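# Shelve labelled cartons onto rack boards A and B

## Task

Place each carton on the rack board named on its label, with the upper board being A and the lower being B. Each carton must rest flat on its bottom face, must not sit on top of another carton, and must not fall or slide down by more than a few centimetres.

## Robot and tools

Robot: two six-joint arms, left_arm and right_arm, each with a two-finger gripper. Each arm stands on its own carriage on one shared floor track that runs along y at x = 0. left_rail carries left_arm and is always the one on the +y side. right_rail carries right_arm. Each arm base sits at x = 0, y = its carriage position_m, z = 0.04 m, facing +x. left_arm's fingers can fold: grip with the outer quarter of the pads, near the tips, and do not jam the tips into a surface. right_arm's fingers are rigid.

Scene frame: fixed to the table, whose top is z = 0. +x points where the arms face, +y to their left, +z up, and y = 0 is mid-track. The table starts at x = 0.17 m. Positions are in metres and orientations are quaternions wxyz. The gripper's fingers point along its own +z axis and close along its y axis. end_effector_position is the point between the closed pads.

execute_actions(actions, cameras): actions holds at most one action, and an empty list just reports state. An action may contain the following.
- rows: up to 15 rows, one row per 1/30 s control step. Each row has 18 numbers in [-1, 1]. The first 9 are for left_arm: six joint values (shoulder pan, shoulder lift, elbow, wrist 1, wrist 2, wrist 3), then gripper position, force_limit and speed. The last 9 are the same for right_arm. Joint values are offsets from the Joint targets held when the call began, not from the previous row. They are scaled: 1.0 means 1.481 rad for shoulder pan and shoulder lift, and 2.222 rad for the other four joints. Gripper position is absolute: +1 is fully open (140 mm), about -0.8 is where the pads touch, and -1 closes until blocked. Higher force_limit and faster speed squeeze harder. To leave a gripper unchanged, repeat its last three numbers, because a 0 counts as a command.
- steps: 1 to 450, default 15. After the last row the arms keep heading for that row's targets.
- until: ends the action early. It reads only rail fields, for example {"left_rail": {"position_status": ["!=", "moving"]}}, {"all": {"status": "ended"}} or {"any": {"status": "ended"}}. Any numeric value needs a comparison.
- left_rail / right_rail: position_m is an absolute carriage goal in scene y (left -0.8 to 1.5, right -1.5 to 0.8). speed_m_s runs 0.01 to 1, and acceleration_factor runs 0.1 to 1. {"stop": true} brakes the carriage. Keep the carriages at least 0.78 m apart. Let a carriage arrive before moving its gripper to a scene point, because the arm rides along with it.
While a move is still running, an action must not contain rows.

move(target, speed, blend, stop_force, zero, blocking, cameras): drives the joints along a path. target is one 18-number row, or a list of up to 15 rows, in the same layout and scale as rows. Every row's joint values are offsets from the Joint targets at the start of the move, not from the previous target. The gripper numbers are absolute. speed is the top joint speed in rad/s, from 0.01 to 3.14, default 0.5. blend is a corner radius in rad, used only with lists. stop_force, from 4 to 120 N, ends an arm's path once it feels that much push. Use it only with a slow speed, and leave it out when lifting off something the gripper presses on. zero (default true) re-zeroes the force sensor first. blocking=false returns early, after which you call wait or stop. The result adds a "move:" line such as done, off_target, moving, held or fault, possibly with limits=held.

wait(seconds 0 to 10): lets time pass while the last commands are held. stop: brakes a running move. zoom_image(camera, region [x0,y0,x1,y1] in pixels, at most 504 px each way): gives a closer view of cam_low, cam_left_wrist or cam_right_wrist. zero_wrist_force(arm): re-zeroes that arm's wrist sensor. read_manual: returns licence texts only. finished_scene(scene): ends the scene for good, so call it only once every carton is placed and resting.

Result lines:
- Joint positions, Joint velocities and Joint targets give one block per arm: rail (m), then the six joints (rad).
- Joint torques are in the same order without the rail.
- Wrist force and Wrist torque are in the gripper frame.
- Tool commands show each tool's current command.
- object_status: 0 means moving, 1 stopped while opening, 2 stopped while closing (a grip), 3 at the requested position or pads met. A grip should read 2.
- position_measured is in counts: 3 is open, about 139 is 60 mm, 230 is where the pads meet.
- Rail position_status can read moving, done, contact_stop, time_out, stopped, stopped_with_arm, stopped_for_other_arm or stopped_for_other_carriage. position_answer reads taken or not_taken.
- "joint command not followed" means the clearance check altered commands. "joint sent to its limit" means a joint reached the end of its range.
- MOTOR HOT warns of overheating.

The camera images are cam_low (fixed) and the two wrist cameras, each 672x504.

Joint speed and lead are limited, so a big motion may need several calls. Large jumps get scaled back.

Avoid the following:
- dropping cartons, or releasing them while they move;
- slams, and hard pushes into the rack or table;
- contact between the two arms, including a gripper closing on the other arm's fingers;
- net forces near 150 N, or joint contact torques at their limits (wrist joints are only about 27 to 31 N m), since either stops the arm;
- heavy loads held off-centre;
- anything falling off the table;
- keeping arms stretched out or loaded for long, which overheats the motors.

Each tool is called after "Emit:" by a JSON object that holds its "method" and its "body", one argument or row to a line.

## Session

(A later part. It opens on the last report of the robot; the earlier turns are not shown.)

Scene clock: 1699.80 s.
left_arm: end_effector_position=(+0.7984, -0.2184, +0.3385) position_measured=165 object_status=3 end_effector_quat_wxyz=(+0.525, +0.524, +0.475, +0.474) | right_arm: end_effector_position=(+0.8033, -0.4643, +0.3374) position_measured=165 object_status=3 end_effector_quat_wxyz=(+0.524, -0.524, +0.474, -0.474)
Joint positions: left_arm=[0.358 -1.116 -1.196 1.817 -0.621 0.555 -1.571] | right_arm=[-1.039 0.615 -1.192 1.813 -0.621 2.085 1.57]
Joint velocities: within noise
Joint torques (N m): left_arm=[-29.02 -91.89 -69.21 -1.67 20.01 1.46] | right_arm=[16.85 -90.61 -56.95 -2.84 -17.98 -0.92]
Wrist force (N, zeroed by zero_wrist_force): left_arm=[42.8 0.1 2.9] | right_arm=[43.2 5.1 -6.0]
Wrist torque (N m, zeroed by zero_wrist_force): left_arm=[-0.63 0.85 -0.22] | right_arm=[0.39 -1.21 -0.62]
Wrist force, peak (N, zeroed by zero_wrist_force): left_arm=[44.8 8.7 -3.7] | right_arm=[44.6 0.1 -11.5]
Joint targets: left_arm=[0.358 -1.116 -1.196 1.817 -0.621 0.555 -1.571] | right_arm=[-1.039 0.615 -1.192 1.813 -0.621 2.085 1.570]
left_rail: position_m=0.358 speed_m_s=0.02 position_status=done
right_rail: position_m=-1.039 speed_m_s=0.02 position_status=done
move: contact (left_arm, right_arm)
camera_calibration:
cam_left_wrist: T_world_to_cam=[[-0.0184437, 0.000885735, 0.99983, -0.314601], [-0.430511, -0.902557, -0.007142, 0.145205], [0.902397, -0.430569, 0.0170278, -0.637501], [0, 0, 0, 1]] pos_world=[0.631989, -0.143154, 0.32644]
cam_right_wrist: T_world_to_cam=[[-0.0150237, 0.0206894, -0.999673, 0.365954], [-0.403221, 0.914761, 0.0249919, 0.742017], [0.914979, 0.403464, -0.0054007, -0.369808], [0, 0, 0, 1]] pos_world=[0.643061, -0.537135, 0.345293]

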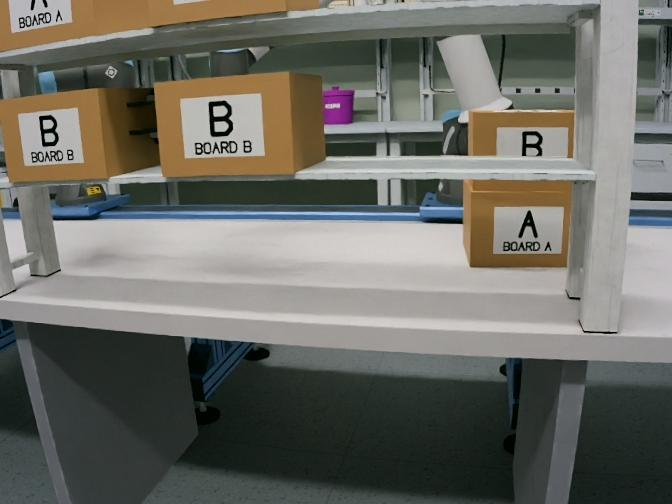

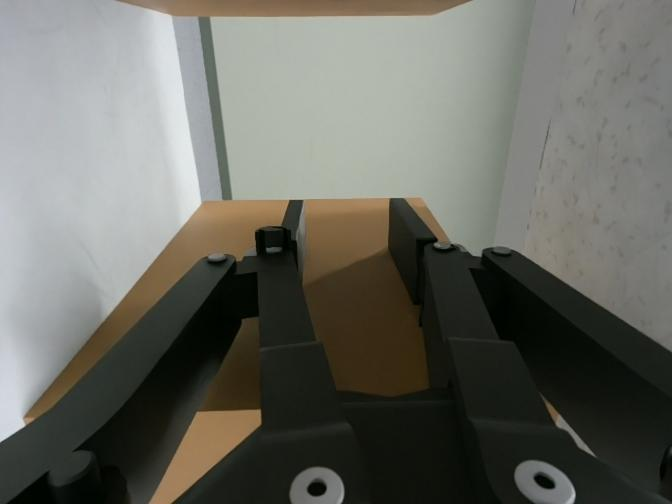

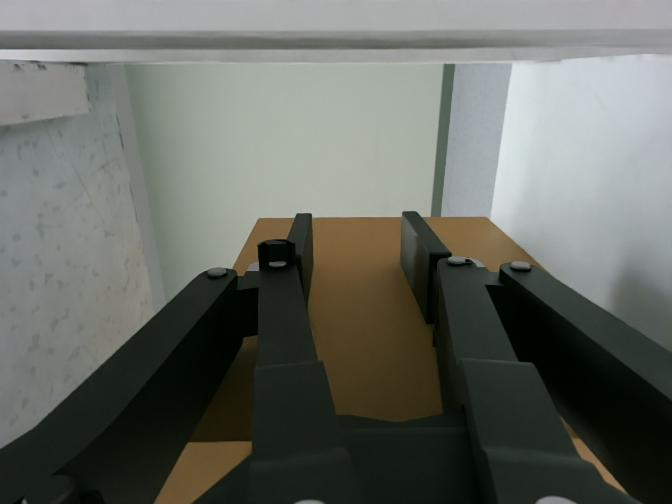

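Emit:
{"method": "execute_actions", "body": {
  "actions": [
    {"left_rail":{"position_m":0.386,"speed_m_s":0.03},"right_rail":{"position_m":-1.066,"speed_m_s":0.03},"steps":90,"until":{"all":{"status":"ended"}}}
  ],
  "cameras": []
}}

Emit:
{"method": "move", "body": {
  "target": [
    [-0.033854,-0.022967,0.022100,-0.006791,-0.022565,0,-0.286,1,0,0.022101,-0.022967,0.022100,-0.006791,0.014731,0,-0.286,1,0],
    [-0.069803,-0.044879,0.042627,-0.012713,-0.046526,0,-0.286,1,0,0.046079,-0.044879,0.042627,-0.012713,0.030713,0,-0.286,1,0],
    [-0.147754,-0.084979,0.078774,-0.022133,-0.098482,0,-0.286,1,0,0.100170,-0.084979,0.078774,-0.022133,0.066766,0,-0.286,1,0],
    [-0.230856,-0.191337,0.060714,0.066816,-0.153871,0,-0.286,1,0,0.165234,-0.194038,0.062515,0.066816,0.110132,0,-0.286,1,0],
    [-0.404152,-0.371118,0.175269,0.072090,-0.291879,0,-0.286,1,0,0.336035,-0.108438,-0.004276,0.076553,0.201473,0,-0.286,1,0]
  ],
  "speed": [0.1,0.2,0.3,0.4,0.6],
  "blend": [0.02,0.02,0.03,0.05,0],
  "cameras": ["cam_low"]
}}

Emit:
{"method": "execute_actions", "body": {
  "actions": [
    {"left_rail":{"position_m":1.063,"speed_m_s":0.6,"acceleration_factor":0.7},"right_rail":{"position_m":-0.389,"speed_m_s":0.6,"acceleration_factor":0.7},"steps":200,"until":{"all":{"status":"ended"}}}
  ],
  "cameras": ["cam_low","cam_left_wrist","cam_right_wrist"]
}}

Emit:
{"method": "zoom_image", "body": {
  "camera": "cam_left_wrist",
  "region": [0, 180, 220, 400]
}}

Emit:
{"method": "zoom_image", "body": {
  "camera": "cam_right_wrist",
  "region": [482, 200, 672, 390]
}}

Scene clock: 1733.20 s.
left_arm: end_effector_position=(+0.7984, -0.1906, +0.3385) position_measured=165 object_status=3 end_effector_quat_wxyz=(+0.525, +0.524, +0.475, +0.474) | right_arm: end_effector_position=(+0.8033, -0.4910, +0.3374) position_measured=165 object_status=3 end_effector_quat_wxyz=(+0.524, -0.524, +0.474, -0.474)
Joint positions: left_arm=[0.386 -1.116 -1.196 1.817 -0.621 0.555 -1.571] | right_arm=[-1.066 0.615 -1.192 1.813 -0.621 2.085 1.57]
Joint velocities: within noise
Joint torques (N m): left_arm=[8.6 -92.61 -32.66 -1.3 -1.81 1.34] | right_arm=[-11.54 -77.63 -29.08 -6.03 2.82 -0.79]
Wrist force (N, zeroed by zero_wrist_force): left_arm=[0.4 0.6 0.4] | right_arm=[2.6 -2.6 0.2]
Wrist torque (N m, zeroed by zero_wrist_force): left_arm=[0.14 -0.05 0.01] | right_arm=[-0.58 -0.62 0.04]
Wrist force, peak (N, zeroed by zero_wrist_force): left_arm=[43.2 0.1 2.8] | right_arm=[43.4 5.8 -6.2]
Joint targets: left_arm=[0.386 -1.116 -1.196 1.817 -0.621 0.555 -1.571] | right_arm=[-1.066 0.615 -1.192 1.813 -0.621 2.085 1.570]
Tool commands: left_gripper/position=-0.286 left_gripper/force_limit=+1.0 left_gripper/speed=+0.0 right_gripper/position=-0.286 right_gripper/force_limit=+1.0 right_gripper/speed=+0.0
left_rail: position_m=0.386 speed_m_s=0.03 position_status=done
right_rail: position_m=-1.066 speed_m_s=0.03 position_status=done
No camera images: "cameras" was empty.

Scene clock: 1735.97 s.
left_arm: end_effector_position=(+0.4546, -0.0576, +0.4502) position_measured=165 object_status=3 end_effector_quat_wxyz=(+0.513, +0.512, +0.488, +0.487) | right_arm: end_effector_position=(+0.4670, -0.3578, +0.4498) position_measured=165 object_status=3 end_effector_quat_wxyz=(+0.536, -0.536, +0.461, -0.461)
Joint positions: left_arm=[0.386 -1.714 -1.745 2.206 -0.461 -0.093 -1.571] | right_arm=[-1.066 1.112 -1.353 1.804 -0.451 2.533 1.57]
Joint velocities: within noise
Joint torques (N m): left_arm=[-14.21 -49.36 -33.62 3.54 -2.26 1.33] | right_arm=[9.77 -51.78 -46.41 1.41 3.52 -0.83]
Wrist force (N, zeroed by zero_wrist_force): left_arm=[0.4 0.3 0.5] | right_arm=[2.4 -2.1 -0.1]
Wrist torque (N m, zeroed by zero_wrist_force): left_arm=[0.08 -0.07 -0.01] | right_arm=[-0.49 -0.55 0.10]
Wrist force, peak (N, zeroed by zero_wrist_force): left_arm=[3.0 0.1 -1.7] | right_arm=[4.7 -4.4 -0.3]
Joint targets: left_arm=[0.386 -1.714 -1.745 2.206 -0.461 -0.093 -1.571] | right_arm=[-1.066 1.112 -1.352 1.804 -0.451 2.533 1.570]
left_rail: position_m=0.386 speed_m_s=0.03 position_status=done
right_rail: position_m=-1.066 speed_m_s=0.03 position_status=done
move: done
Images, in order (width x height): cam_low 672x504.

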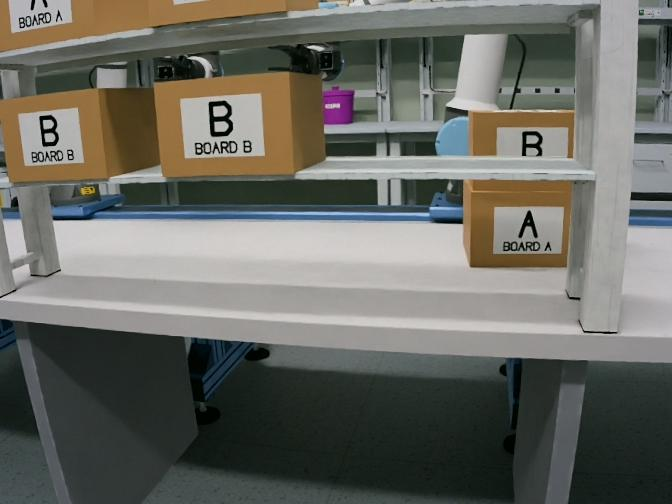

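Scene clock: 1738.63 s.
left_arm: end_effector_position=(+0.4545, +0.6195, +0.4502) position_measured=165 object_status=3 end_effector_quat_wxyz=(+0.513, +0.512, +0.488, +0.487) end_effector_velocity=(+0.000, +0.001, +0.000) end_effector_angular_velocity=(+0.001, +0.000, +0.001) | right_arm: end_effector_position=(+0.4669, +0.3192, +0.4498) position_measured=165 object_status=3 end_effector_quat_wxyz=(+0.536, -0.536, +0.461, -0.461) end_effector_velocity=(+0.001, +0.001, +0.000) end_effector_angular_velocity=(-0.001, +0.000, +0.000)
Joint positions: left_arm=[1.063 -1.714 -1.745 2.206 -0.461 -0.093 -1.571] | right_arm=[-0.389 1.112 -1.352 1.804 -0.451 2.533 1.57]
Joint velocities: left_arm=[0.001 0.001 0.001 -0.001 0.001 0 0] | right_arm=[0.001 -0.001 0.001 0 0 -0.001 0]
Joint torques (N m): left_arm=[-3.21 -15.8 -45.02 1.97 -1.51 1.07] | right_arm=[5.01 -75.74 -38.95 -0.63 2.03 -0.97]
Wrist force (N, zeroed by zero_wrist_force): left_arm=[0.2 0.4 0.4] | right_arm=[2.5 -2.3 -0.1]
Wrist torque (N m, zeroed by zero_wrist_force): left_arm=[0.09 -0.03 0.00] | right_arm=[-0.53 -0.56 0.10]
Wrist force, peak (N, zeroed by zero_wrist_force): left_arm=[1.3 0.7 0.4] | right_arm=[3.7 -2.6 -0.1]
Joint targets: left_arm=[1.063 -1.714 -1.745 2.206 -0.461 -0.093 -1.571] | right_arm=[-0.389 1.112 -1.352 1.804 -0.451 2.533 1.570]
Tool commands: left_gripper/position=-0.286 left_gripper/force_limit=+1.0 left_gripper/speed=+0.0 right_gripper/position=-0.286 right_gripper/force_limit=+1.0 right_gripper/speed=+0.0
left_rail: position_m=1.063 speed_m_s=0.60 position_status=done
right_rail: position_m=-0.389 speed_m_s=0.60 position_status=done
camera_calibration:
cam_left_wrist: T_world_to_cam=[[-0.0180706, 0.000124907, 0.999837, -0.433012], [-0.385034, -0.922877, -0.00684362, 0.745906], [0.922726, -0.385094, 0.016725, -0.00566406], [0, 0, 0, 1]] pos_world=[0.284601, 0.686253, 0.43814]
cam_right_wrist: T_world_to_cam=[[-0.016041, 0.019913, -0.999673, 0.457775], [-0.448497, 0.893435, 0.0249935, -0.0852331], [0.893641, 0.448751, -0.00540071, -0.382051], [0, 0, 0, 1]] pos_world=[0.310532, 0.23848, 0.457693]

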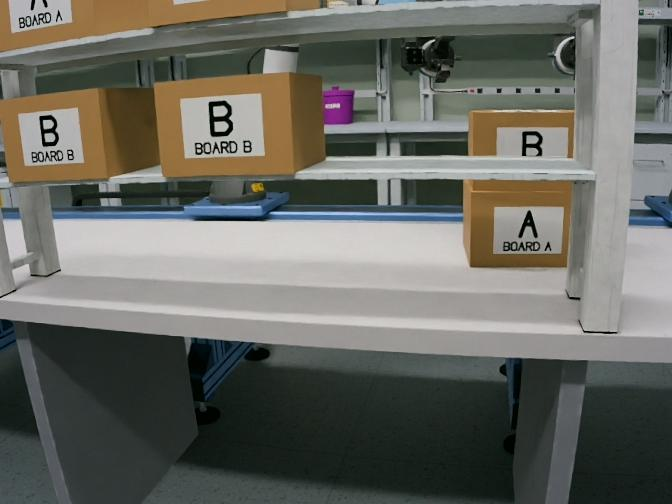

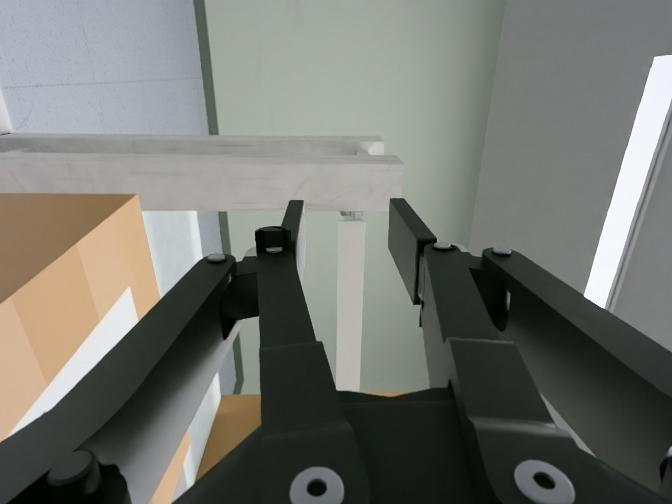

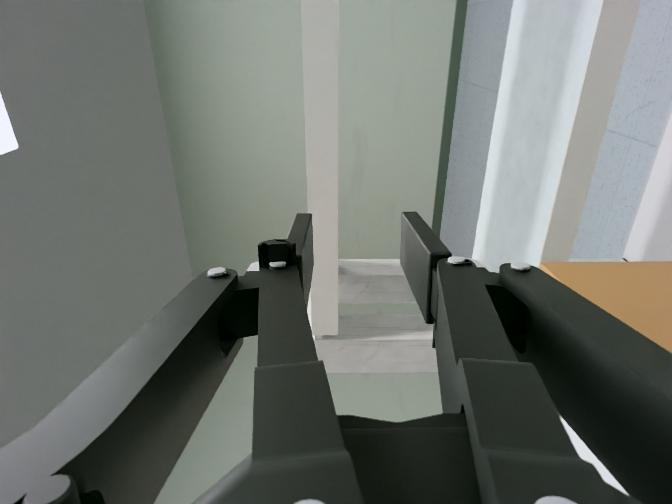

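Scaled by 2.291.

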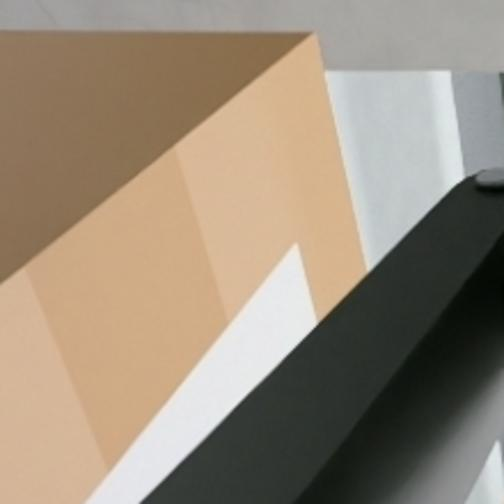

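Scaled by 2.653.

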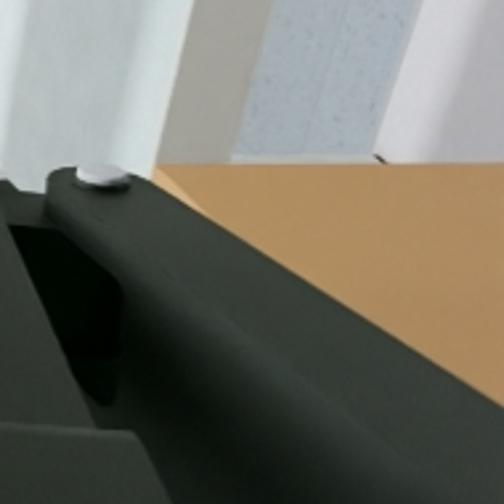

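Emit:
{"method": "move", "body": {
  "target": [
    [0.016853,-0.016372,0.008487,0.002425,0.003582,0,-0.286,1,0,0,0,0,0,0,0,-0.286,1,0],
    [0.016853,0.063802,0.060014,-0.102539,0.003582,0,-0.286,1,0,-0.004260,0.077702,0.024760,-0.076550,-0.006665,0,-0.286,1,0],
    [0.016853,0.182649,0.097318,-0.219058,0.003582,0,-0.286,1,0,-0.008520,0.155403,0.049520,-0.153100,-0.013330,0,-0.286,1,0]
  ],
  "speed": [0.2,0.45,0.45],
  "blend": [0.01,0.05,0],
  "cameras": ["cam_left_wrist","cam_right_wrist"]
}}

Emit:
{"method": "zero_wrist_force", "body": {
  "arm": "left_arm"
}}

Emit:
{"method": "zero_wrist_force", "body": {
  "arm": "right_arm"
}}

Emit:
{"method": "execute_actions", "body": {
  "actions": [
    {"left_rail":{"position_m":1.0410,"speed_m_s":0.03,"acceleration_factor":1},"right_rail":{"position_m":-0.3670,"speed_m_s":0.03,"acceleration_factor":1},"steps":90,"until":{"all":{"status":"ended"}}}
  ],
  "cameras": ["cam_left_wrist","cam_right_wrist"]
}}

Scene clock: 1812.07 s.
left_arm: end_effector_position=(+0.4669, +0.6415, +0.2468) position_measured=165 object_status=3 end_effector_quat_wxyz=(+0.509, +0.508, +0.492, +0.491) | right_arm: end_effector_position=(+0.4835, +0.3414, +0.2464) position_measured=165 object_status=3 end_effector_quat_wxyz=(+0.540, -0.540, +0.456, -0.457)
Joint positions: left_arm=[1.063 -1.689 -1.475 2.422 -0.948 -0.085 -1.571] | right_arm=[-0.389 1.1 -1.122 1.914 -0.791 2.503 1.57]
Joint velocities: within noise
Joint torques (N m): left_arm=[15.75 -16.46 -17.26 -2.27 1.91 1.13] | right_arm=[-13.95 -60.71 -22.54 -5.54 -3.04 -0.84]
Wrist force (N, zeroed by zero_wrist_force): left_arm=[0.4 -0.1 0.2] | right_arm=[2.4 -2.4 0.6]
Wrist torque (N m, zeroed by zero_wrist_force): left_arm=[-0.04 -0.08 0.01] | right_arm=[-0.53 -0.58 0.08]
Wrist force, peak (N, zeroed by zero_wrist_force): left_arm=[2.0 2.4 0.5] | right_arm=[3.0 -4.3 -0.1]
Joint targets: left_arm=[1.063 -1.689 -1.475 2.422 -0.948 -0.085 -1.571] | right_arm=[-0.389 1.100 -1.122 1.914 -0.791 2.503 1.570]
left_rail: position_m=1.063 speed_m_s=0.60 position_status=done
right_rail: position_m=-0.389 speed_m_s=0.60 position_status=done
move: done
camera_calibration:
cam_left_wrist: T_world_to_cam=[[-0.0180684, -0.00018228, 0.999837, -0.229128], [-0.369257, -0.929302, -0.00684238, 0.766335], [0.929152, -0.36932, 0.0167237, -0.018301], [0, 0, 0, 1]] pos_world=[0.295839, 0.705357, 0.23464]
cam_right_wrist: T_world_to_cam=[[-0.0163772, 0.0196354, -0.999673, 0.254522], [-0.463654, 0.885664, 0.0249919, -0.0825986], [0.885865, 0.463912, -0.0054007, -0.409334], [0, 0, 0, 1]] pos_world=[0.328486, 0.258052, 0.254293]
Images, in order (width x height): cam_left_wrist 672x504, cam_right_wrist 672x504.

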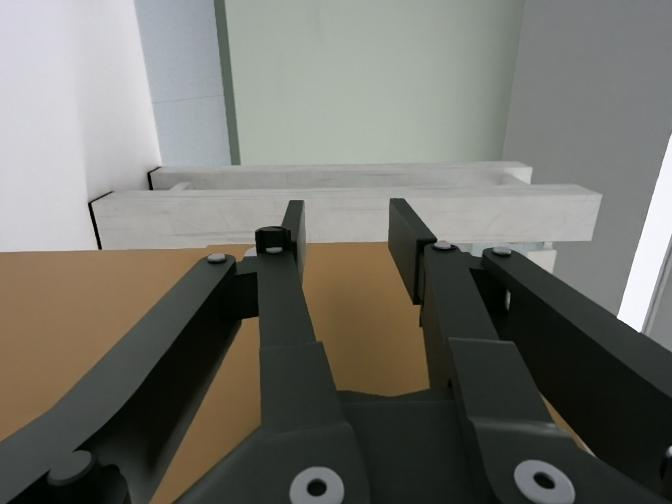

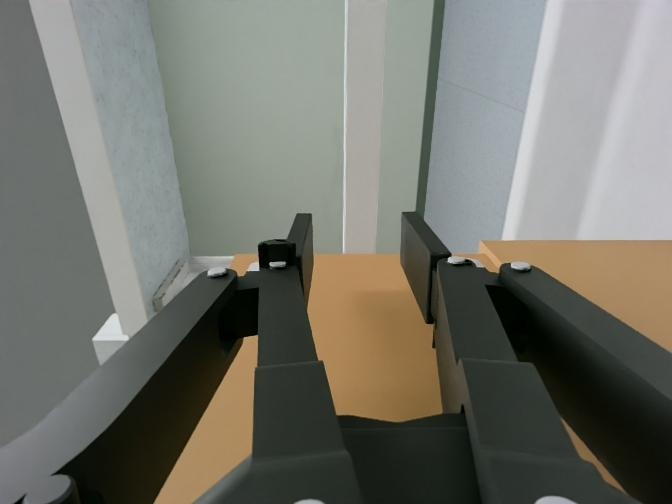

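Wrist force sensor zeroed.

Wrist force sensor zeroed.

Scene clock: 1813.10 s.
left_arm: end_effector_position=(+0.4670, +0.6196, +0.2467) position_measured=165 object_status=3 end_effector_quat_wxyz=(+0.509, +0.508, +0.492, +0.491) | right_arm: end_effector_position=(+0.4836, +0.3633, +0.2463) position_measured=165 object_status=3 end_effector_quat_wxyz=(+0.540, -0.540, +0.456, -0.457)
Joint positions: left_arm=[1.041 -1.689 -1.475 2.422 -0.948 -0.085 -1.571] | right_arm=[-0.367 1.1 -1.122 1.914 -0.791 2.503 1.57]
Joint velocities: within noise
Joint torques (N m): left_arm=[3.3 -19.33 -30.62 -1.45 2.01 0.92] | right_arm=[0.38 -63.36 -30.14 -5.05 -2.79 -0.93]
Wrist force (N, zeroed by zero_wrist_force): left_arm=[18.2 2.5 -6.8] | right_arm=[18.5 -2.3 -1.2]
Wrist torque (N m, zeroed by zero_wrist_force): left_arm=[0.06 -0.27 -0.39] | right_arm=[0.03 0.51 0.46]
Wrist force, peak (N, zeroed by zero_wrist_force): left_arm=[18.9 2.1 -6.7] | right_arm=[19.1 -1.5 -1.3]
Joint targets: left_arm=[1.041 -1.689 -1.475 2.422 -0.948 -0.085 -1.571] | right_arm=[-0.367 1.100 -1.122 1.914 -0.791 2.503 1.570]
Tool commands: left_gripper/position=-0.286 left_gripper/force_limit=+1.0 left_gripper/speed=+0.0 right_gripper/position=-0.286 right_gripper/force_limit=+1.0 right_gripper/speed=+0.0
left_rail: position_m=1.041 speed_m_s=0.03 position_status=done
right_rail: position_m=-0.367 speed_m_s=0.03 position_status=done
camera_calibration:
cam_left_wrist: T_world_to_cam=[[-0.0181071, -0.000276868, 0.999836, -0.228956], [-0.369168, -0.929337, -0.006943, 0.746004], [0.929186, -0.369233, 0.0167254, -0.0264576], [0, 0, 0, 1]] pos_world=[0.295839, 0.683457, 0.23454]
cam_right_wrist: T_world_to_cam=[[-0.0163297, 0.0195488, -0.999676, 0.254002], [-0.463576, 0.885707, 0.0248927, -0.102004], [0.885907, 0.463832, -0.00540099, -0.419486], [0, 0, 0, 1]] pos_world=[0.328486, 0.279951, 0.254193]
Images, in order (width x height): cam_left_wrist 672x504, cam_right_wrist 672x504.

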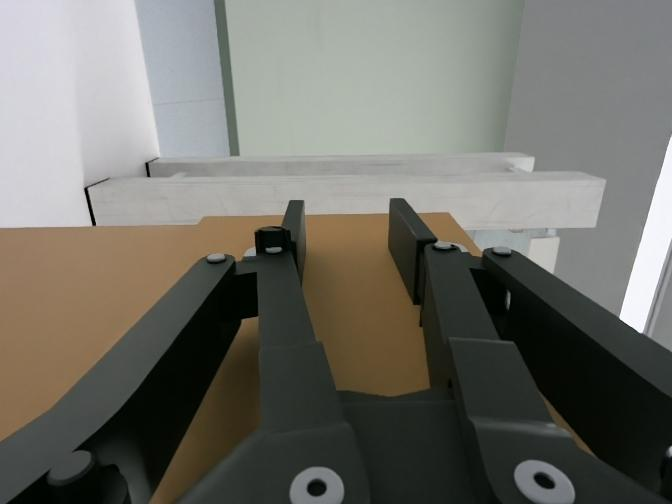

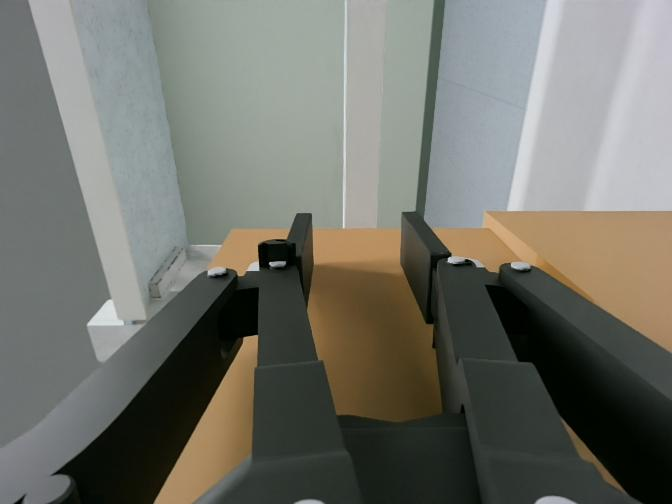

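Emit:
{"method": "move", "body": {
  "target": [0,0,0,0,0,0,-0.286,1,0,0.001232,0.001611,-0.001784,0.00071,0.003522,0,-0.286,1,0],
  "speed": 0.03,
  "cameras": []
}}

Emit:
{"method": "execute_actions", "body": {
  "actions": [
    {"left_rail":{"position_m":1.0401},"right_rail":{"position_m":-0.3661},"steps":60,"until":{"all":{"status":"ended"}}}
  ],
  "cameras": []
}}

Scene clock: 1873.43 s.
left_arm: end_effector_position=(+0.4669, +0.6194, +0.2467) position_measured=165 object_status=3 end_effector_quat_wxyz=(+0.509, +0.508, +0.492, +0.491) | right_arm: end_effector_position=(+0.4835, +0.3634, +0.2464) position_measured=165 object_status=3 end_effector_quat_wxyz=(+0.539, -0.539, +0.458, -0.458)
Joint positions: left_arm=[1.041 -1.689 -1.475 2.422 -0.948 -0.085 -1.571] | right_arm=[-0.367 1.102 -1.12 1.91 -0.79 2.511 1.57]
Joint velocities: within noise
Joint torques (N m): left_arm=[-21.77 -40.12 -47.35 0.98 6.9 1.31] | right_arm=[20.97 -60.49 -46.47 0.43 -0.26 -0.8]
Wrist force (N, zeroed by zero_wrist_force): left_arm=[21.2 2.1 -7.1] | right_arm=[20.2 -1.7 -2.4]
Wrist torque (N m, zeroed by zero_wrist_force): left_arm=[0.05 -0.33 -0.44] | right_arm=[-0.10 0.14 0.29]
Wrist force, peak (N, zeroed by zero_wrist_force): left_arm=[21.7 2.6 -7.6] | right_arm=[20.6 -1.4 -1.2]
Joint targets: left_arm=[1.041 -1.689 -1.475 2.422 -0.948 -0.085 -1.571] | right_arm=[-0.367 1.102 -1.120 1.910 -0.790 2.511 1.570]
left_rail: position_m=1.041 speed_m_s=0.03 position_status=done
right_rail: position_m=-0.367 speed_m_s=0.03 position_status=done
move: done
No camera images: "cameras" was empty.

Scene clock: 1873.80 s.
left_arm: end_effector_position=(+0.4669, +0.6185, +0.2467) position_measured=165 object_status=3 end_effector_quat_wxyz=(+0.509, +0.508, +0.492, +0.491) | right_arm: end_effector_position=(+0.4835, +0.3642, +0.2463) position_measured=165 object_status=3 end_effector_quat_wxyz=(+0.539, -0.539, +0.458, -0.458)
Joint positions: left_arm=[1.04 -1.689 -1.475 2.422 -0.948 -0.085 -1.571] | right_arm=[-0.366 1.102 -1.12 1.91 -0.79 2.511 1.57]
Joint velocities: within noise
Joint torques (N m): left_arm=[-20.78 -45.17 -47.78 -0.73 7.37 1.04] | right_arm=[22.97 -56.73 -48.24 -0.64 -5.65 -0.65]
Wrist force (N, zeroed by zero_wrist_force): left_arm=[35.6 2.8 -8.1] | right_arm=[33.7 -6.2 -6.0]
Wrist torque (N m, zeroed by zero_wrist_force): left_arm=[0.00 -0.50 -0.74] | right_arm=[-0.21 -0.13 0.22]
Wrist force, peak (N, zeroed by zero_wrist_force): left_arm=[35.7 3.6 -8.3] | right_arm=[33.7 -6.2 -6.0]
Joint targets: left_arm=[1.040 -1.689 -1.475 2.422 -0.948 -0.085 -1.571] | right_arm=[-0.366 1.102 -1.120 1.910 -0.790 2.511 1.570]
Tool commands: left_gripper/position=-0.286 left_gripper/force_limit=+1.0 left_gripper/speed=+0.0 right_gripper/position=-0.286 right_gripper/force_limit=+1.0 right_gripper/speed=+0.0
left_rail: position_m=1.040 speed_m_s=0.03 position_status=done
right_rail: position_m=-0.366 speed_m_s=0.03 position_status=done
No camera images: "cameras" was empty.

Emit:
{"method": "execute_actions", "body": {
  "actions": [
    {"left_rail":{"position_m":1.0395},"right_rail":{"position_m":-0.3655},"steps":60,"until":{"all":{"status":"ended"}}}
  ],
  "cameras": []
}}

Emit:
{"method": "move", "body": {
  "target": [0,-0.026454,-0.006034,0.023666,0,0,-0.286,1,0,0,-0.016286,-0.004237,0.015092,0,0,-0.286,1,0],
  "speed": 0.06,
  "cameras": ["cam_low"]
}}

Scene clock: 1896.43 s.
left_arm: end_effector_position=(+0.4669, +0.6179, +0.2467) position_measured=165 object_status=3 end_effector_quat_wxyz=(+0.509, +0.508, +0.492, +0.491) | right_arm: end_effector_position=(+0.4835, +0.3649, +0.2463) position_measured=165 object_status=3 end_effector_quat_wxyz=(+0.539, -0.539, +0.458, -0.458)
Joint positions: left_arm=[1.04 -1.689 -1.475 2.422 -0.948 -0.085 -1.571] | right_arm=[-0.366 1.102 -1.12 1.91 -0.79 2.511 1.57]
Joint velocities: within noise
Joint torques (N m): left_arm=[-18.95 -54.29 -44.64 -4.65 10.83 0.93] | right_arm=[24.07 -56.11 -48.16 -6.86 -17.23 -0.7]
Wrist force (N, zeroed by zero_wrist_force): left_arm=[46.1 4.2 -8.9] | right_arm=[44.7 -11.3 -8.8]
Wrist torque (N m, zeroed by zero_wrist_force): left_arm=[0.00 -0.69 -0.94] | right_arm=[-0.34 -0.41 0.15]
Wrist force, peak (N, zeroed by zero_wrist_force): left_arm=[46.1 4.2 -8.9] | right_arm=[44.7 -11.3 -8.8]
Joint targets: left_arm=[1.039 -1.689 -1.475 2.422 -0.948 -0.085 -1.571] | right_arm=[-0.365 1.102 -1.120 1.910 -0.790 2.511 1.570]
Tool commands: left_gripper/position=-0.286 left_gripper/force_limit=+1.0 left_gripper/speed=+0.0 right_gripper/position=-0.286 right_gripper/force_limit=+1.0 right_gripper/speed=+0.0
left_rail: position_m=1.040 position_m_goal=1.039 speed_m_s=0.03 position_status=done
right_rail: position_m=-0.366 position_m_goal=-0.365 speed_m_s=0.03 position_status=done
No camera images: "cameras" was empty.

Scene clock: 1897.67 s.
left_arm: end_effector_position=(+0.4669, +0.6178, +0.2666) position_measured=165 object_status=3 end_effector_quat_wxyz=(+0.509, +0.508, +0.492, +0.491) | right_arm: end_effector_position=(+0.4835, +0.3650, +0.2663) position_measured=165 object_status=3 end_effector_quat_wxyz=(+0.539, -0.539, +0.458, -0.458)
Joint positions: left_arm=[1.039 -1.689 -1.514 2.409 -0.896 -0.085 -1.571] | right_arm=[-0.365 1.102 -1.144 1.9 -0.756 2.511 1.57]
Joint velocities: within noise
Joint torques (N m): left_arm=[-20.93 -54.92 -68.12 -0.05 11.89 1.12] | right_arm=[23 -92.66 -61.19 -3.04 -17.16 -0.85]
Wrist force (N, zeroed by zero_wrist_force): left_arm=[40.9 -6.3 -6.9] | right_arm=[41.8 10.7 0.5]
Wrist torque (N m, zeroed by zero_wrist_force): left_arm=[-0.13 -0.46 -0.52] | right_arm=[-0.03 0.11 0.06]
Wrist force, peak (N, zeroed by zero_wrist_force): left_arm=[45.9 3.7 -9.3] | right_arm=[45.2 -10.9 -8.9]
Joint targets: left_arm=[1.039 -1.689 -1.514 2.409 -0.895 -0.085 -1.571] | right_arm=[-0.365 1.102 -1.144 1.900 -0.756 2.511 1.570]
left_rail: position_m=1.039 speed_m_s=0.03 position_status=done
right_rail: position_m=-0.365 speed_m_s=0.03 position_status=done
move: done
Images, in order (width x height): cam_low 672x504.

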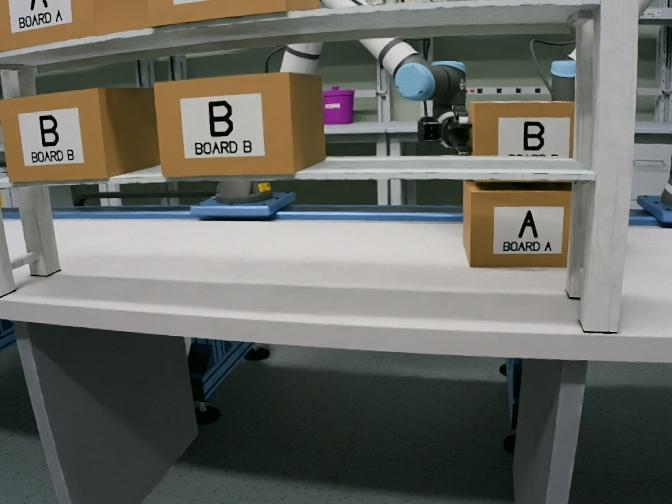

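Emit:
{"method": "move", "body": {
  "target": [
    [0.033647,0.012332,-0.026482,0.018262,0.027452,0,-0.286,1,0,-0.024006,-0.027523,0.013738,0.004607,-0.010975,0,-0.286,1,0],
    [0.063719,0.025796,-0.053276,0.036083,0.052521,0,-0.286,1,0,-0.049224,-0.054881,0.026344,0.010235,-0.022758,0,-0.286,1,0],
    [0.090635,0.040308,-0.080434,0.053568,0.075487,0,-0.286,1,0,-0.075665,-0.08198,0.037781,0.016861,-0.035356,0,-0.286,1,0],
    [0.114812,0.055785,-0.108005,0.070823,0.096628,0,-0.286,1,0,-0.103345,-0.108733,0.048014,0.024458,-0.04878,0,-0.286,1,0],
    [0.13667,0.072145,-0.136039,0.087952,0.116222,0,-0.286,1,0,-0.132276,-0.135046,0.057009,0.033003,-0.063037,0,-0.286,1,0],
    [0.156625,0.089304,-0.164586,0.105063,0.134548,0,-0.286,1,0,-0.162471,-0.160831,0.064728,0.04247,-0.078138,0,-0.286,1,0],
    [0.200371,0.105598,-0.178352,0.107969,0.163706,0,-0.286,1,0,-0.195223,-0.144537,0.050962,0.045376,-0.099968,0,-0.286,1,0],
    [0.242256,0.123505,-0.193879,0.11156,0.191623,0,-0.286,1,0,-0.22559,-0.12663,0.035435,0.048967,-0.120208,0,-0.286,1,0],
    [0.282221,0.142887,-0.211119,0.115882,0.21826,0,-0.286,1,0,-0.253701,-0.107248,0.018195,0.053289,-0.138945,0,-0.286,1,0],
    [0.320207,0.163605,-0.230026,0.12098,0.243579,0,-0.286,1,0,-0.279681,-0.08653,-0.000712,0.058387,-0.156261,0,-0.286,1,0],
    [0.356156,0.185517,-0.250553,0.126902,0.26754,0,-0.286,1,0,-0.303659,-0.064618,-0.021239,0.064309,-0.172243,0,-0.286,1,0],
    [0.39001,0.208484,-0.272653,0.133693,0.290105,0,-0.286,1,0,-0.32576,-0.041651,-0.043339,0.0711,-0.186974,0,-0.286,1,0]
  ],
  "speed": [0.12,0.22,0.22,0.22,0.22,0.16,0.1,0.15,0.15,0.15,0.15,0.1],
  "blend": [0.02,0.02,0.02,0.02,0.02,0.02,0.02,0.02,0.02,0.02,0.02,0],
  "cameras": ["cam_low"]
}}

Scene clock: 2016.27 s.
left_arm: end_effector_position=(+0.8014, +0.4628, +0.3515) position_measured=165 object_status=3 end_effector_quat_wxyz=(+0.525, +0.524, +0.475, +0.474) | right_arm: end_effector_position=(+0.8007, +0.2093, +0.3512) position_measured=165 object_status=3 end_effector_quat_wxyz=(+0.523, -0.523, +0.476, -0.476)
Joint positions: left_arm=[1.04 -1.112 -1.205 1.803 -0.598 0.559 -1.571] | right_arm=[-0.366 0.619 -1.206 1.804 -0.598 2.096 1.57]
Joint velocities: within noise
Joint torques (N m): left_arm=[-12.81 -49.74 -72.67 -1.78 19.29 1] | right_arm=[15.14 -71.28 -61.54 -3.7 -20.79 -1.02]
Wrist force (N, zeroed by zero_wrist_force): left_arm=[38.8 -3.6 -5.3] | right_arm=[40.0 12.7 -1.0]
Wrist torque (N m, zeroed by zero_wrist_force): left_arm=[-0.11 -0.55 -0.70] | right_arm=[-0.12 -0.43 -0.39]
Wrist force, peak (N, zeroed by zero_wrist_force): left_arm=[45.6 -3.3 -6.4] | right_arm=[46.9 14.6 -1.5]
Joint targets: left_arm=[1.039 -1.112 -1.205 1.803 -0.598 0.559 -1.571] | right_arm=[-0.365 0.619 -1.206 1.804 -0.598 2.096 1.570]
left_rail: position_m=1.040 position_m_goal=1.039 speed_m_s=0.03 position_status=done
right_rail: position_m=-0.366 position_m_goal=-0.365 speed_m_s=0.03 position_status=done
move: done
Images, in order (width x height): cam_low 672x504.

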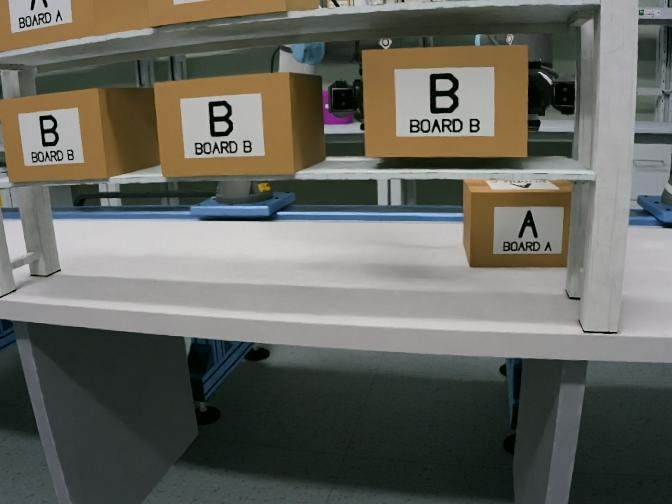

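Emit:
{"method": "move", "body": {
  "target": [0,0.023358,0.010817,-0.026386,0,0,-0.286,1,0,0,0.023358,0.010817,-0.026386,0,0,-0.286,1,0],
  "speed": 0.033,
  "stop_force": 7,
  "cameras": ["cam_low"]
}}

Scene clock: 2022.17 s.
left_arm: end_effector_position=(+0.8017, +0.4626, +0.3331) position_measured=165 object_status=3 end_effector_quat_wxyz=(+0.525, +0.524, +0.475, +0.474) | right_arm: end_effector_position=(+0.8010, +0.2094, +0.3326) position_measured=165 object_status=3 end_effector_quat_wxyz=(+0.523, -0.523, +0.476, -0.476)
Joint positions: left_arm=[1.04 -1.111 -1.187 1.816 -0.629 0.559 -1.571] | right_arm=[-0.366 0.619 -1.187 1.817 -0.63 2.096 1.57]
Joint velocities: within noise
Joint torques (N m): left_arm=[-28.16 -93.12 -72.47 -2.29 18.7 0.83] | right_arm=[20.74 -94.26 -58.64 -3.02 -19.62 -0.75]
Wrist force (N, zeroed by zero_wrist_force): left_arm=[41.4 -4.0 -4.7] | right_arm=[43.0 8.7 -4.1]
Wrist torque (N m, zeroed by zero_wrist_force): left_arm=[0.44 -0.34 -0.67] | right_arm=[-0.11 -0.58 -0.43]
Wrist force, peak (N, zeroed by zero_wrist_force): left_arm=[43.8 3.3 -0.9] | right_arm=[43.4 13.2 -1.0]
Joint targets: left_arm=[1.039 -1.111 -1.187 1.816 -0.629 0.559 -1.571] | right_arm=[-0.365 0.619 -1.187 1.817 -0.630 2.096 1.570]
left_rail: position_m=1.040 position_m_goal=1.039 speed_m_s=0.03 position_status=done
right_rail: position_m=-0.366 position_m_goal=-0.365 speed_m_s=0.03 position_status=done
move: contact (left_arm, right_arm); left_arm: the wrist 1 is farthest, 0.028 rad from its target; right_arm: the wrist 1 is farthest, 0.027 rad from its target
Images, in order (width x height): cam_low 672x504.

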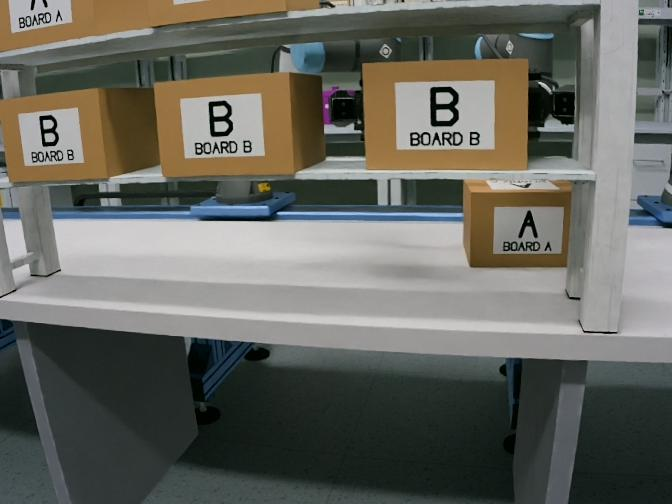

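Emit:
{"method": "move", "body": {
  "target": [0,0.00334,0.00155,-0.00377,0,0,-0.286,1,0,0,0.00334,0.00155,-0.00377,0,0,-0.286,1,0],
  "speed": 0.02,
  "stop_force": 8,
  "cameras": ["cam_low"]
}}

Scene clock: 2028.13 s.
left_arm: end_effector_position=(+0.8017, +0.4625, +0.3319) position_measured=165 object_status=3 end_effector_quat_wxyz=(+0.525, +0.524, +0.475, +0.474) | right_arm: end_effector_position=(+0.8011, +0.2094, +0.3319) position_measured=165 object_status=3 end_effector_quat_wxyz=(+0.523, -0.523, +0.476, -0.476)
Joint positions: left_arm=[1.039 -1.111 -1.186 1.816 -0.632 0.559 -1.571] | right_arm=[-0.366 0.619 -1.186 1.817 -0.631 2.096 1.57]
Joint velocities: within noise
Joint torques (N m): left_arm=[-46.24 -92.28 -69.54 -1.83 18.16 0.82] | right_arm=[20.88 -89.14 -55.73 -2.75 -19.17 -0.83]
Wrist force (N, zeroed by zero_wrist_force): left_arm=[43.4 0.7 -2.7] | right_arm=[42.6 3.1 -2.8]
Wrist torque (N m, zeroed by zero_wrist_force): left_arm=[0.50 -0.15 -0.73] | right_arm=[-0.64 -0.76 -0.49]
Wrist force, peak (N, zeroed by zero_wrist_force): left_arm=[46.0 7.6 0.7] | right_arm=[44.9 -1.3 -1.7]
Joint targets: left_arm=[1.039 -1.111 -1.186 1.816 -0.632 0.559 -1.571] | right_arm=[-0.365 0.619 -1.186 1.817 -0.631 2.096 1.570]
left_rail: position_m=1.039 speed_m_s=0.03 position_status=done
right_rail: position_m=-0.366 position_m_goal=-0.365 speed_m_s=0.03 position_status=done
move: contact (left_arm, right_arm)
Images, in order (width x height): cam_low 672x504.

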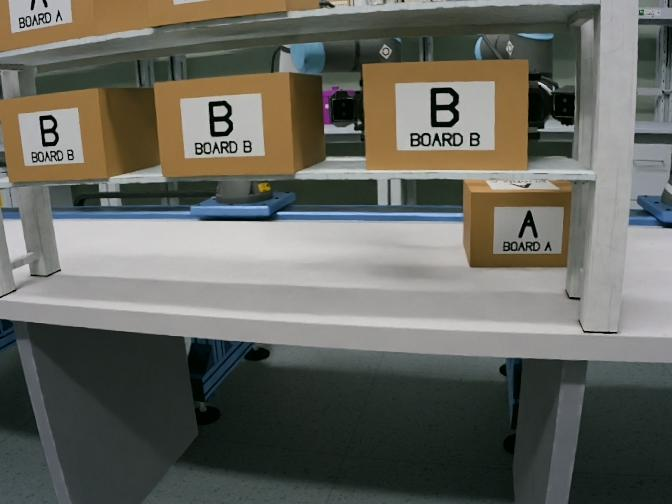

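Emit:
{"method": "execute_actions", "body": {
  "actions": [
    {"left_rail":{"position_m":1.066},"right_rail":{"position_m":-0.392},"steps":90,"until":{"all":{"status":"ended"}}}
  ],
  "cameras": ["cam_low"]
}}

Scene clock: 2035.97 s.
left_arm: end_effector_position=(+0.8017, +0.4891, +0.3319) position_measured=165 object_status=3 end_effector_quat_wxyz=(+0.525, +0.524, +0.475, +0.474) | right_arm: end_effector_position=(+0.8011, +0.1829, +0.3319) position_measured=165 object_status=3 end_effector_quat_wxyz=(+0.523, -0.523, +0.476, -0.476)
Joint positions: left_arm=[1.066 -1.111 -1.186 1.816 -0.632 0.559 -1.571] | right_arm=[-0.392 0.619 -1.186 1.817 -0.631 2.096 1.57]
Joint velocities: within noise
Joint torques (N m): left_arm=[12.65 -91.14 -32.87 0.64 -2.13 0.7] | right_arm=[-12.52 -82.36 -29.55 -0.03 2.82 -0.69]
Wrist force (N, zeroed by zero_wrist_force): left_arm=[-0.2 0.4 0.2] | right_arm=[-0.9 -0.9 0.0]
Wrist torque (N m, zeroed by zero_wrist_force): left_arm=[0.13 0.08 0.00] | right_arm=[-0.19 0.21 -0.04]
Wrist force, peak (N, zeroed by zero_wrist_force): left_arm=[43.8 1.1 -2.7] | right_arm=[43.6 3.9 -3.3]
Joint targets: left_arm=[1.066 -1.111 -1.186 1.816 -0.632 0.559 -1.571] | right_arm=[-0.392 0.619 -1.186 1.817 -0.631 2.096 1.570]
Tool commands: left_gripper/position=-0.286 left_gripper/force_limit=+1.0 left_gripper/speed=+0.0 right_gripper/position=-0.286 right_gripper/force_limit=+1.0 right_gripper/speed=+0.0
left_rail: position_m=1.066 speed_m_s=0.03 position_status=done
right_rail: position_m=-0.392 speed_m_s=0.03 position_status=done
Images, in order (width x height): cam_low 672x504.

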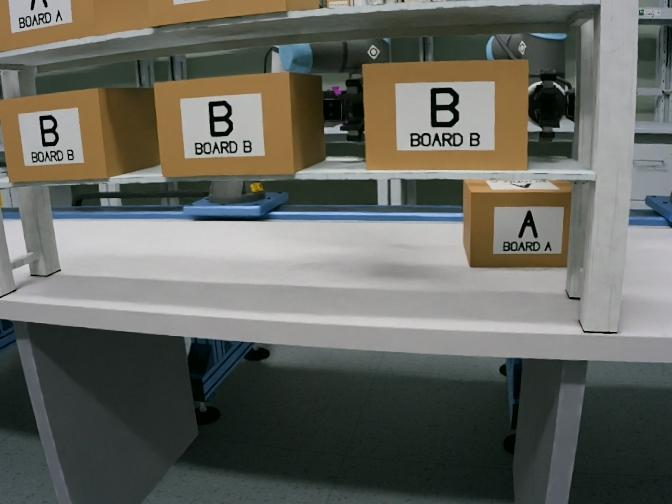

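Emit:
{"method": "move", "body": {
  "target": [
    [-0.033854,-0.022967,0.0221,-0.006791,-0.022565,0,-0.286,1,0,0.022101,-0.022967,0.0221,-0.006791,0.014731,0,-0.286,1,0],
    [-0.069803,-0.044879,0.042627,-0.012713,-0.046526,0,-0.286,1,0,0.046079,-0.044879,0.042627,-0.012713,0.030713,0,-0.286,1,0],
    [-0.147754,-0.084979,0.078774,-0.022133,-0.098482,0,-0.286,1,0,0.10017,-0.084979,0.078774,-0.022133,0.066766,0,-0.286,1,0],
    [-0.38263,-0.231964,0.234488,-0.078978,-0.282036,0,-0.286,1,0,0.338904,0.028408,0.002341,-0.021276,0.196185,0,-0.286,1,0]
  ],
  "speed": [0.1,0.2,0.3,0.5],
  "blend": [0.02,0.02,0.04,0],
  "cameras": ["cam_low","cam_left_wrist","cam_right_wrist"]
}}

Scene clock: 2098.93 s.
left_arm: end_effector_position=(+0.4684, +0.6158, +0.2999) position_measured=165 object_status=3 end_effector_quat_wxyz=(+0.510, +0.510, +0.490, +0.490) | right_arm: end_effector_position=(+0.4832, +0.3670, +0.3002) position_measured=165 object_status=3 end_effector_quat_wxyz=(+0.538, -0.538, +0.458, -0.458)
Joint positions: left_arm=[1.066 -1.678 -1.529 2.337 -0.807 -0.067 -1.571] | right_arm=[-0.392 1.121 -1.144 1.823 -0.678 2.531 1.57]
Joint velocities: within noise
Joint torques (N m): left_arm=[-14.98 -59.02 -24 -1.91 -2.48 0.71] | right_arm=[12.73 -63.84 -41.64 1.42 3.81 -0.71]
Wrist force (N, zeroed by zero_wrist_force): left_arm=[-0.1 0.3 0.2] | right_arm=[-0.6 -0.7 -0.1]
Wrist torque (N m, zeroed by zero_wrist_force): left_arm=[0.07 0.01 0.00] | right_arm=[-0.17 0.18 -0.01]
Wrist force, peak (N, zeroed by zero_wrist_force): left_arm=[1.5 -0.1 -2.0] | right_arm=[-3.2 -0.1 -2.3]
Joint targets: left_arm=[1.066 -1.678 -1.529 2.337 -0.807 -0.067 -1.571] | right_arm=[-0.392 1.121 -1.144 1.822 -0.678 2.532 1.570]
left_rail: position_m=1.066 speed_m_s=0.03 position_status=done
right_rail: position_m=-0.392 speed_m_s=0.03 position_status=done
move: done
camera_calibration:
cam_left_wrist: T_world_to_cam=[[-0.0183133, -0.00168569, 0.999831, -0.281186], [-0.375752, -0.926682, -0.00844477, 0.745368], [0.926539, -0.375843, 0.0163372, -0.0247147], [0, 0, 0, 1]] pos_world=[0.297823, 0.680956, 0.287837]
cam_right_wrist: T_world_to_cam=[[-0.0160614, 0.0200651, -0.99967, 0.307541], [-0.45739, 0.88891, 0.0251907, -0.11101], [0.889121, 0.457643, -0.00509954, -0.420011], [0, 0, 0, 1]] pos_world=[0.327606, 0.284723, 0.308094]

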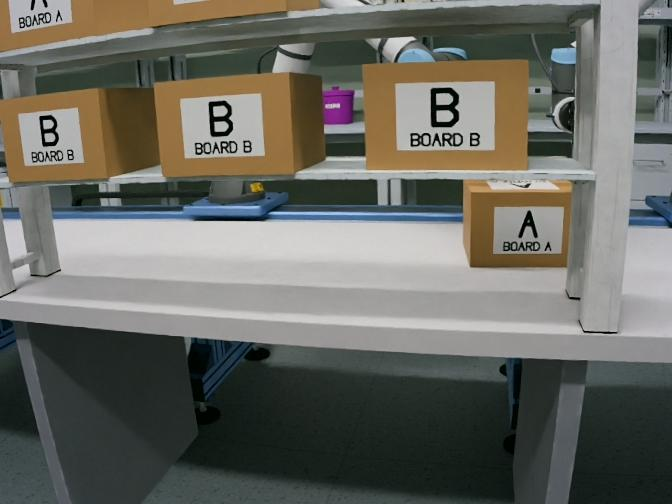

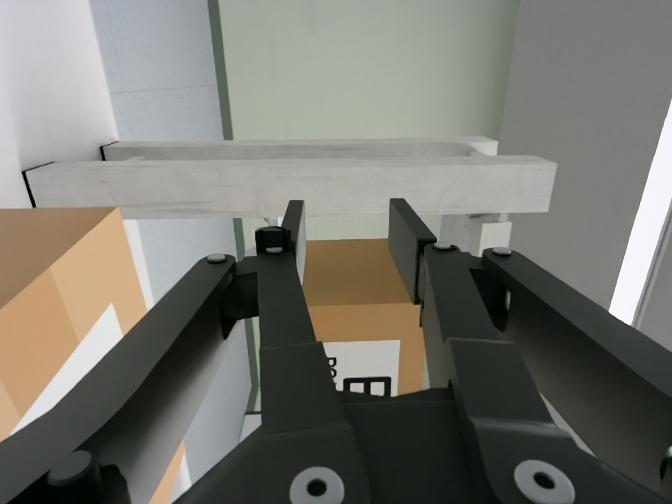

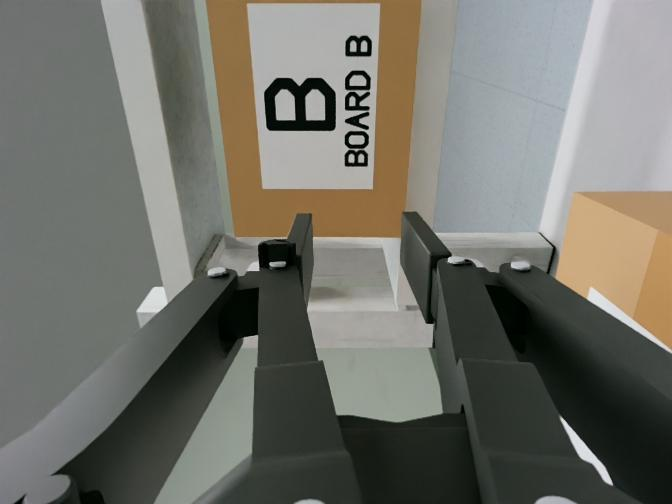

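Emit:
{"method": "zoom_image", "body": {
  "camera": "cam_left_wrist",
  "region": [0, 180, 200, 330]
}}

Emit:
{"method": "zoom_image", "body": {
  "camera": "cam_right_wrist",
  "region": [512, 160, 672, 280]
}}

Scaled by 2.520.

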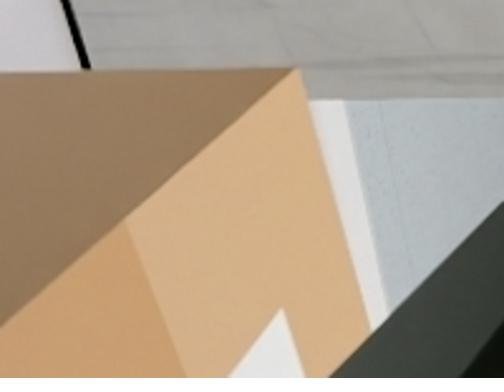

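Scaled by 3.150.

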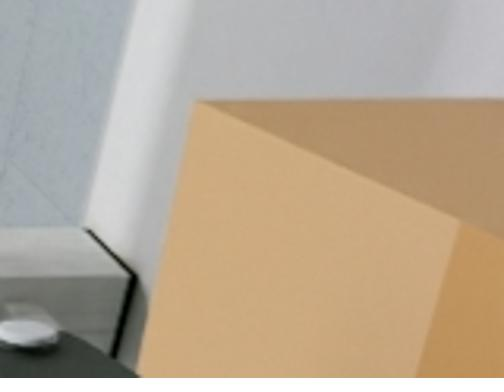

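Emit:
{"method": "move", "body": {
  "target": [
    [-0.024147,-0.004708,0.003321,-0.000184,-0.037247,0,-0.286,1,0,-0.025636,-0.050753,0.05179,-0.017962,-0.038239,0,-0.286,1,0],
    [-0.024147,0.126322,0.031385,-0.115581,-0.037247,0,-0.286,1,0,-0.025636,0.037224,0.072807,-0.097618,-0.038239,0,-0.286,1,0],
    [-0.024147,0.284669,0.040478,-0.230217,-0.037247,0,-0.286,1,0,-0.025636,0.13978,0.079397,-0.172564,-0.038239,0,-0.286,1,0]
  ],
  "speed": [0.2,0.3,0.25],
  "blend": [0.02,0.03,0],
  "cameras": ["cam_left_wrist","cam_right_wrist"]
}}

Emit:
{"method": "zero_wrist_force", "body": {
  "arm": "left_arm"
}}

Emit:
{"method": "zero_wrist_force", "body": {
  "arm": "right_arm"
}}

Scene clock: 2214.73 s.
left_arm: end_effector_position=(+0.4536, +0.6321, +0.0956) position_measured=165 object_status=3 end_effector_quat_wxyz=(+0.498, +0.498, +0.502, +0.502) | right_arm: end_effector_position=(+0.4800, +0.3262, +0.0958) position_measured=165 object_status=3 end_effector_quat_wxyz=(+0.549, -0.549, +0.446, -0.446)
Joint positions: left_arm=[1.066 -1.714 -1.108 2.427 -1.318 -0.15 -1.571] | right_arm=[-0.392 1.083 -0.937 1.999 -1.062 2.447 1.57]
Joint velocities: within noise
Joint torques (N m): left_arm=[-13.86 -35.55 -0.54 -1.7 -2.18 1.15] | right_arm=[-14 -67.72 -13.13 -5.56 -2.78 -0.55]
Wrist force (N, zeroed by zero_wrist_force): left_arm=[0.2 0.3 0.3] | right_arm=[-0.7 -1.4 -0.4]
Wrist torque (N m, zeroed by zero_wrist_force): left_arm=[0.08 -0.03 0.00] | right_arm=[-0.31 0.21 0.03]
Wrist force, peak (N, zeroed by zero_wrist_force): left_arm=[0.3 1.5 0.0] | right_arm=[-0.7 -2.7 -0.2]
Joint targets: left_arm=[1.066 -1.714 -1.108 2.427 -1.319 -0.150 -1.571] | right_arm=[-0.392 1.083 -0.937 1.999 -1.062 2.447 1.570]
left_rail: position_m=1.066 speed_m_s=0.03 position_status=done
right_rail: position_m=-0.392 speed_m_s=0.03 position_status=done
move: done
camera_calibration:
cam_left_wrist: T_world_to_cam=[[-0.0183423, -0.00260738, 0.999828, -0.0765871], [-0.331795, -0.943313, -0.00854693, 0.743762], [0.943173, -0.331895, 0.0164374, -0.036851], [0, 0, 0, 1]] pos_world=[0.280129, 0.689169, 0.0835365]
cam_right_wrist: T_world_to_cam=[[-0.0169376, 0.0192013, -0.999672, 0.104579], [-0.498674, 0.866426, 0.0250911, -0.0438964], [0.866624, 0.498935, -0.00509995, -0.402241], [0, 0, 0, 1]] pos_world=[0.328473, 0.236717, 0.103594]
Images, in order (width x height): cam_left_wrist 672x504, cam_right_wrist 672x504.

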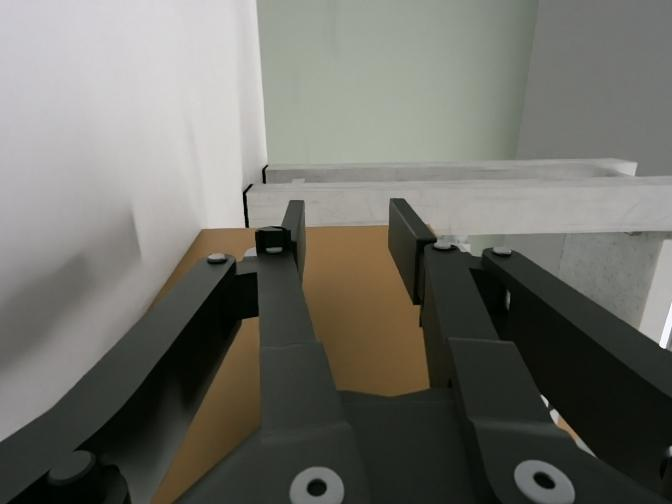

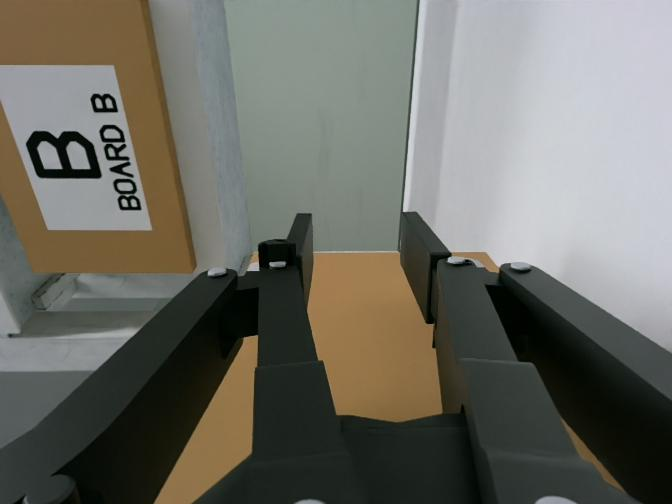

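Wrist force sensor zeroed.

Wrist force sensor zeroed.


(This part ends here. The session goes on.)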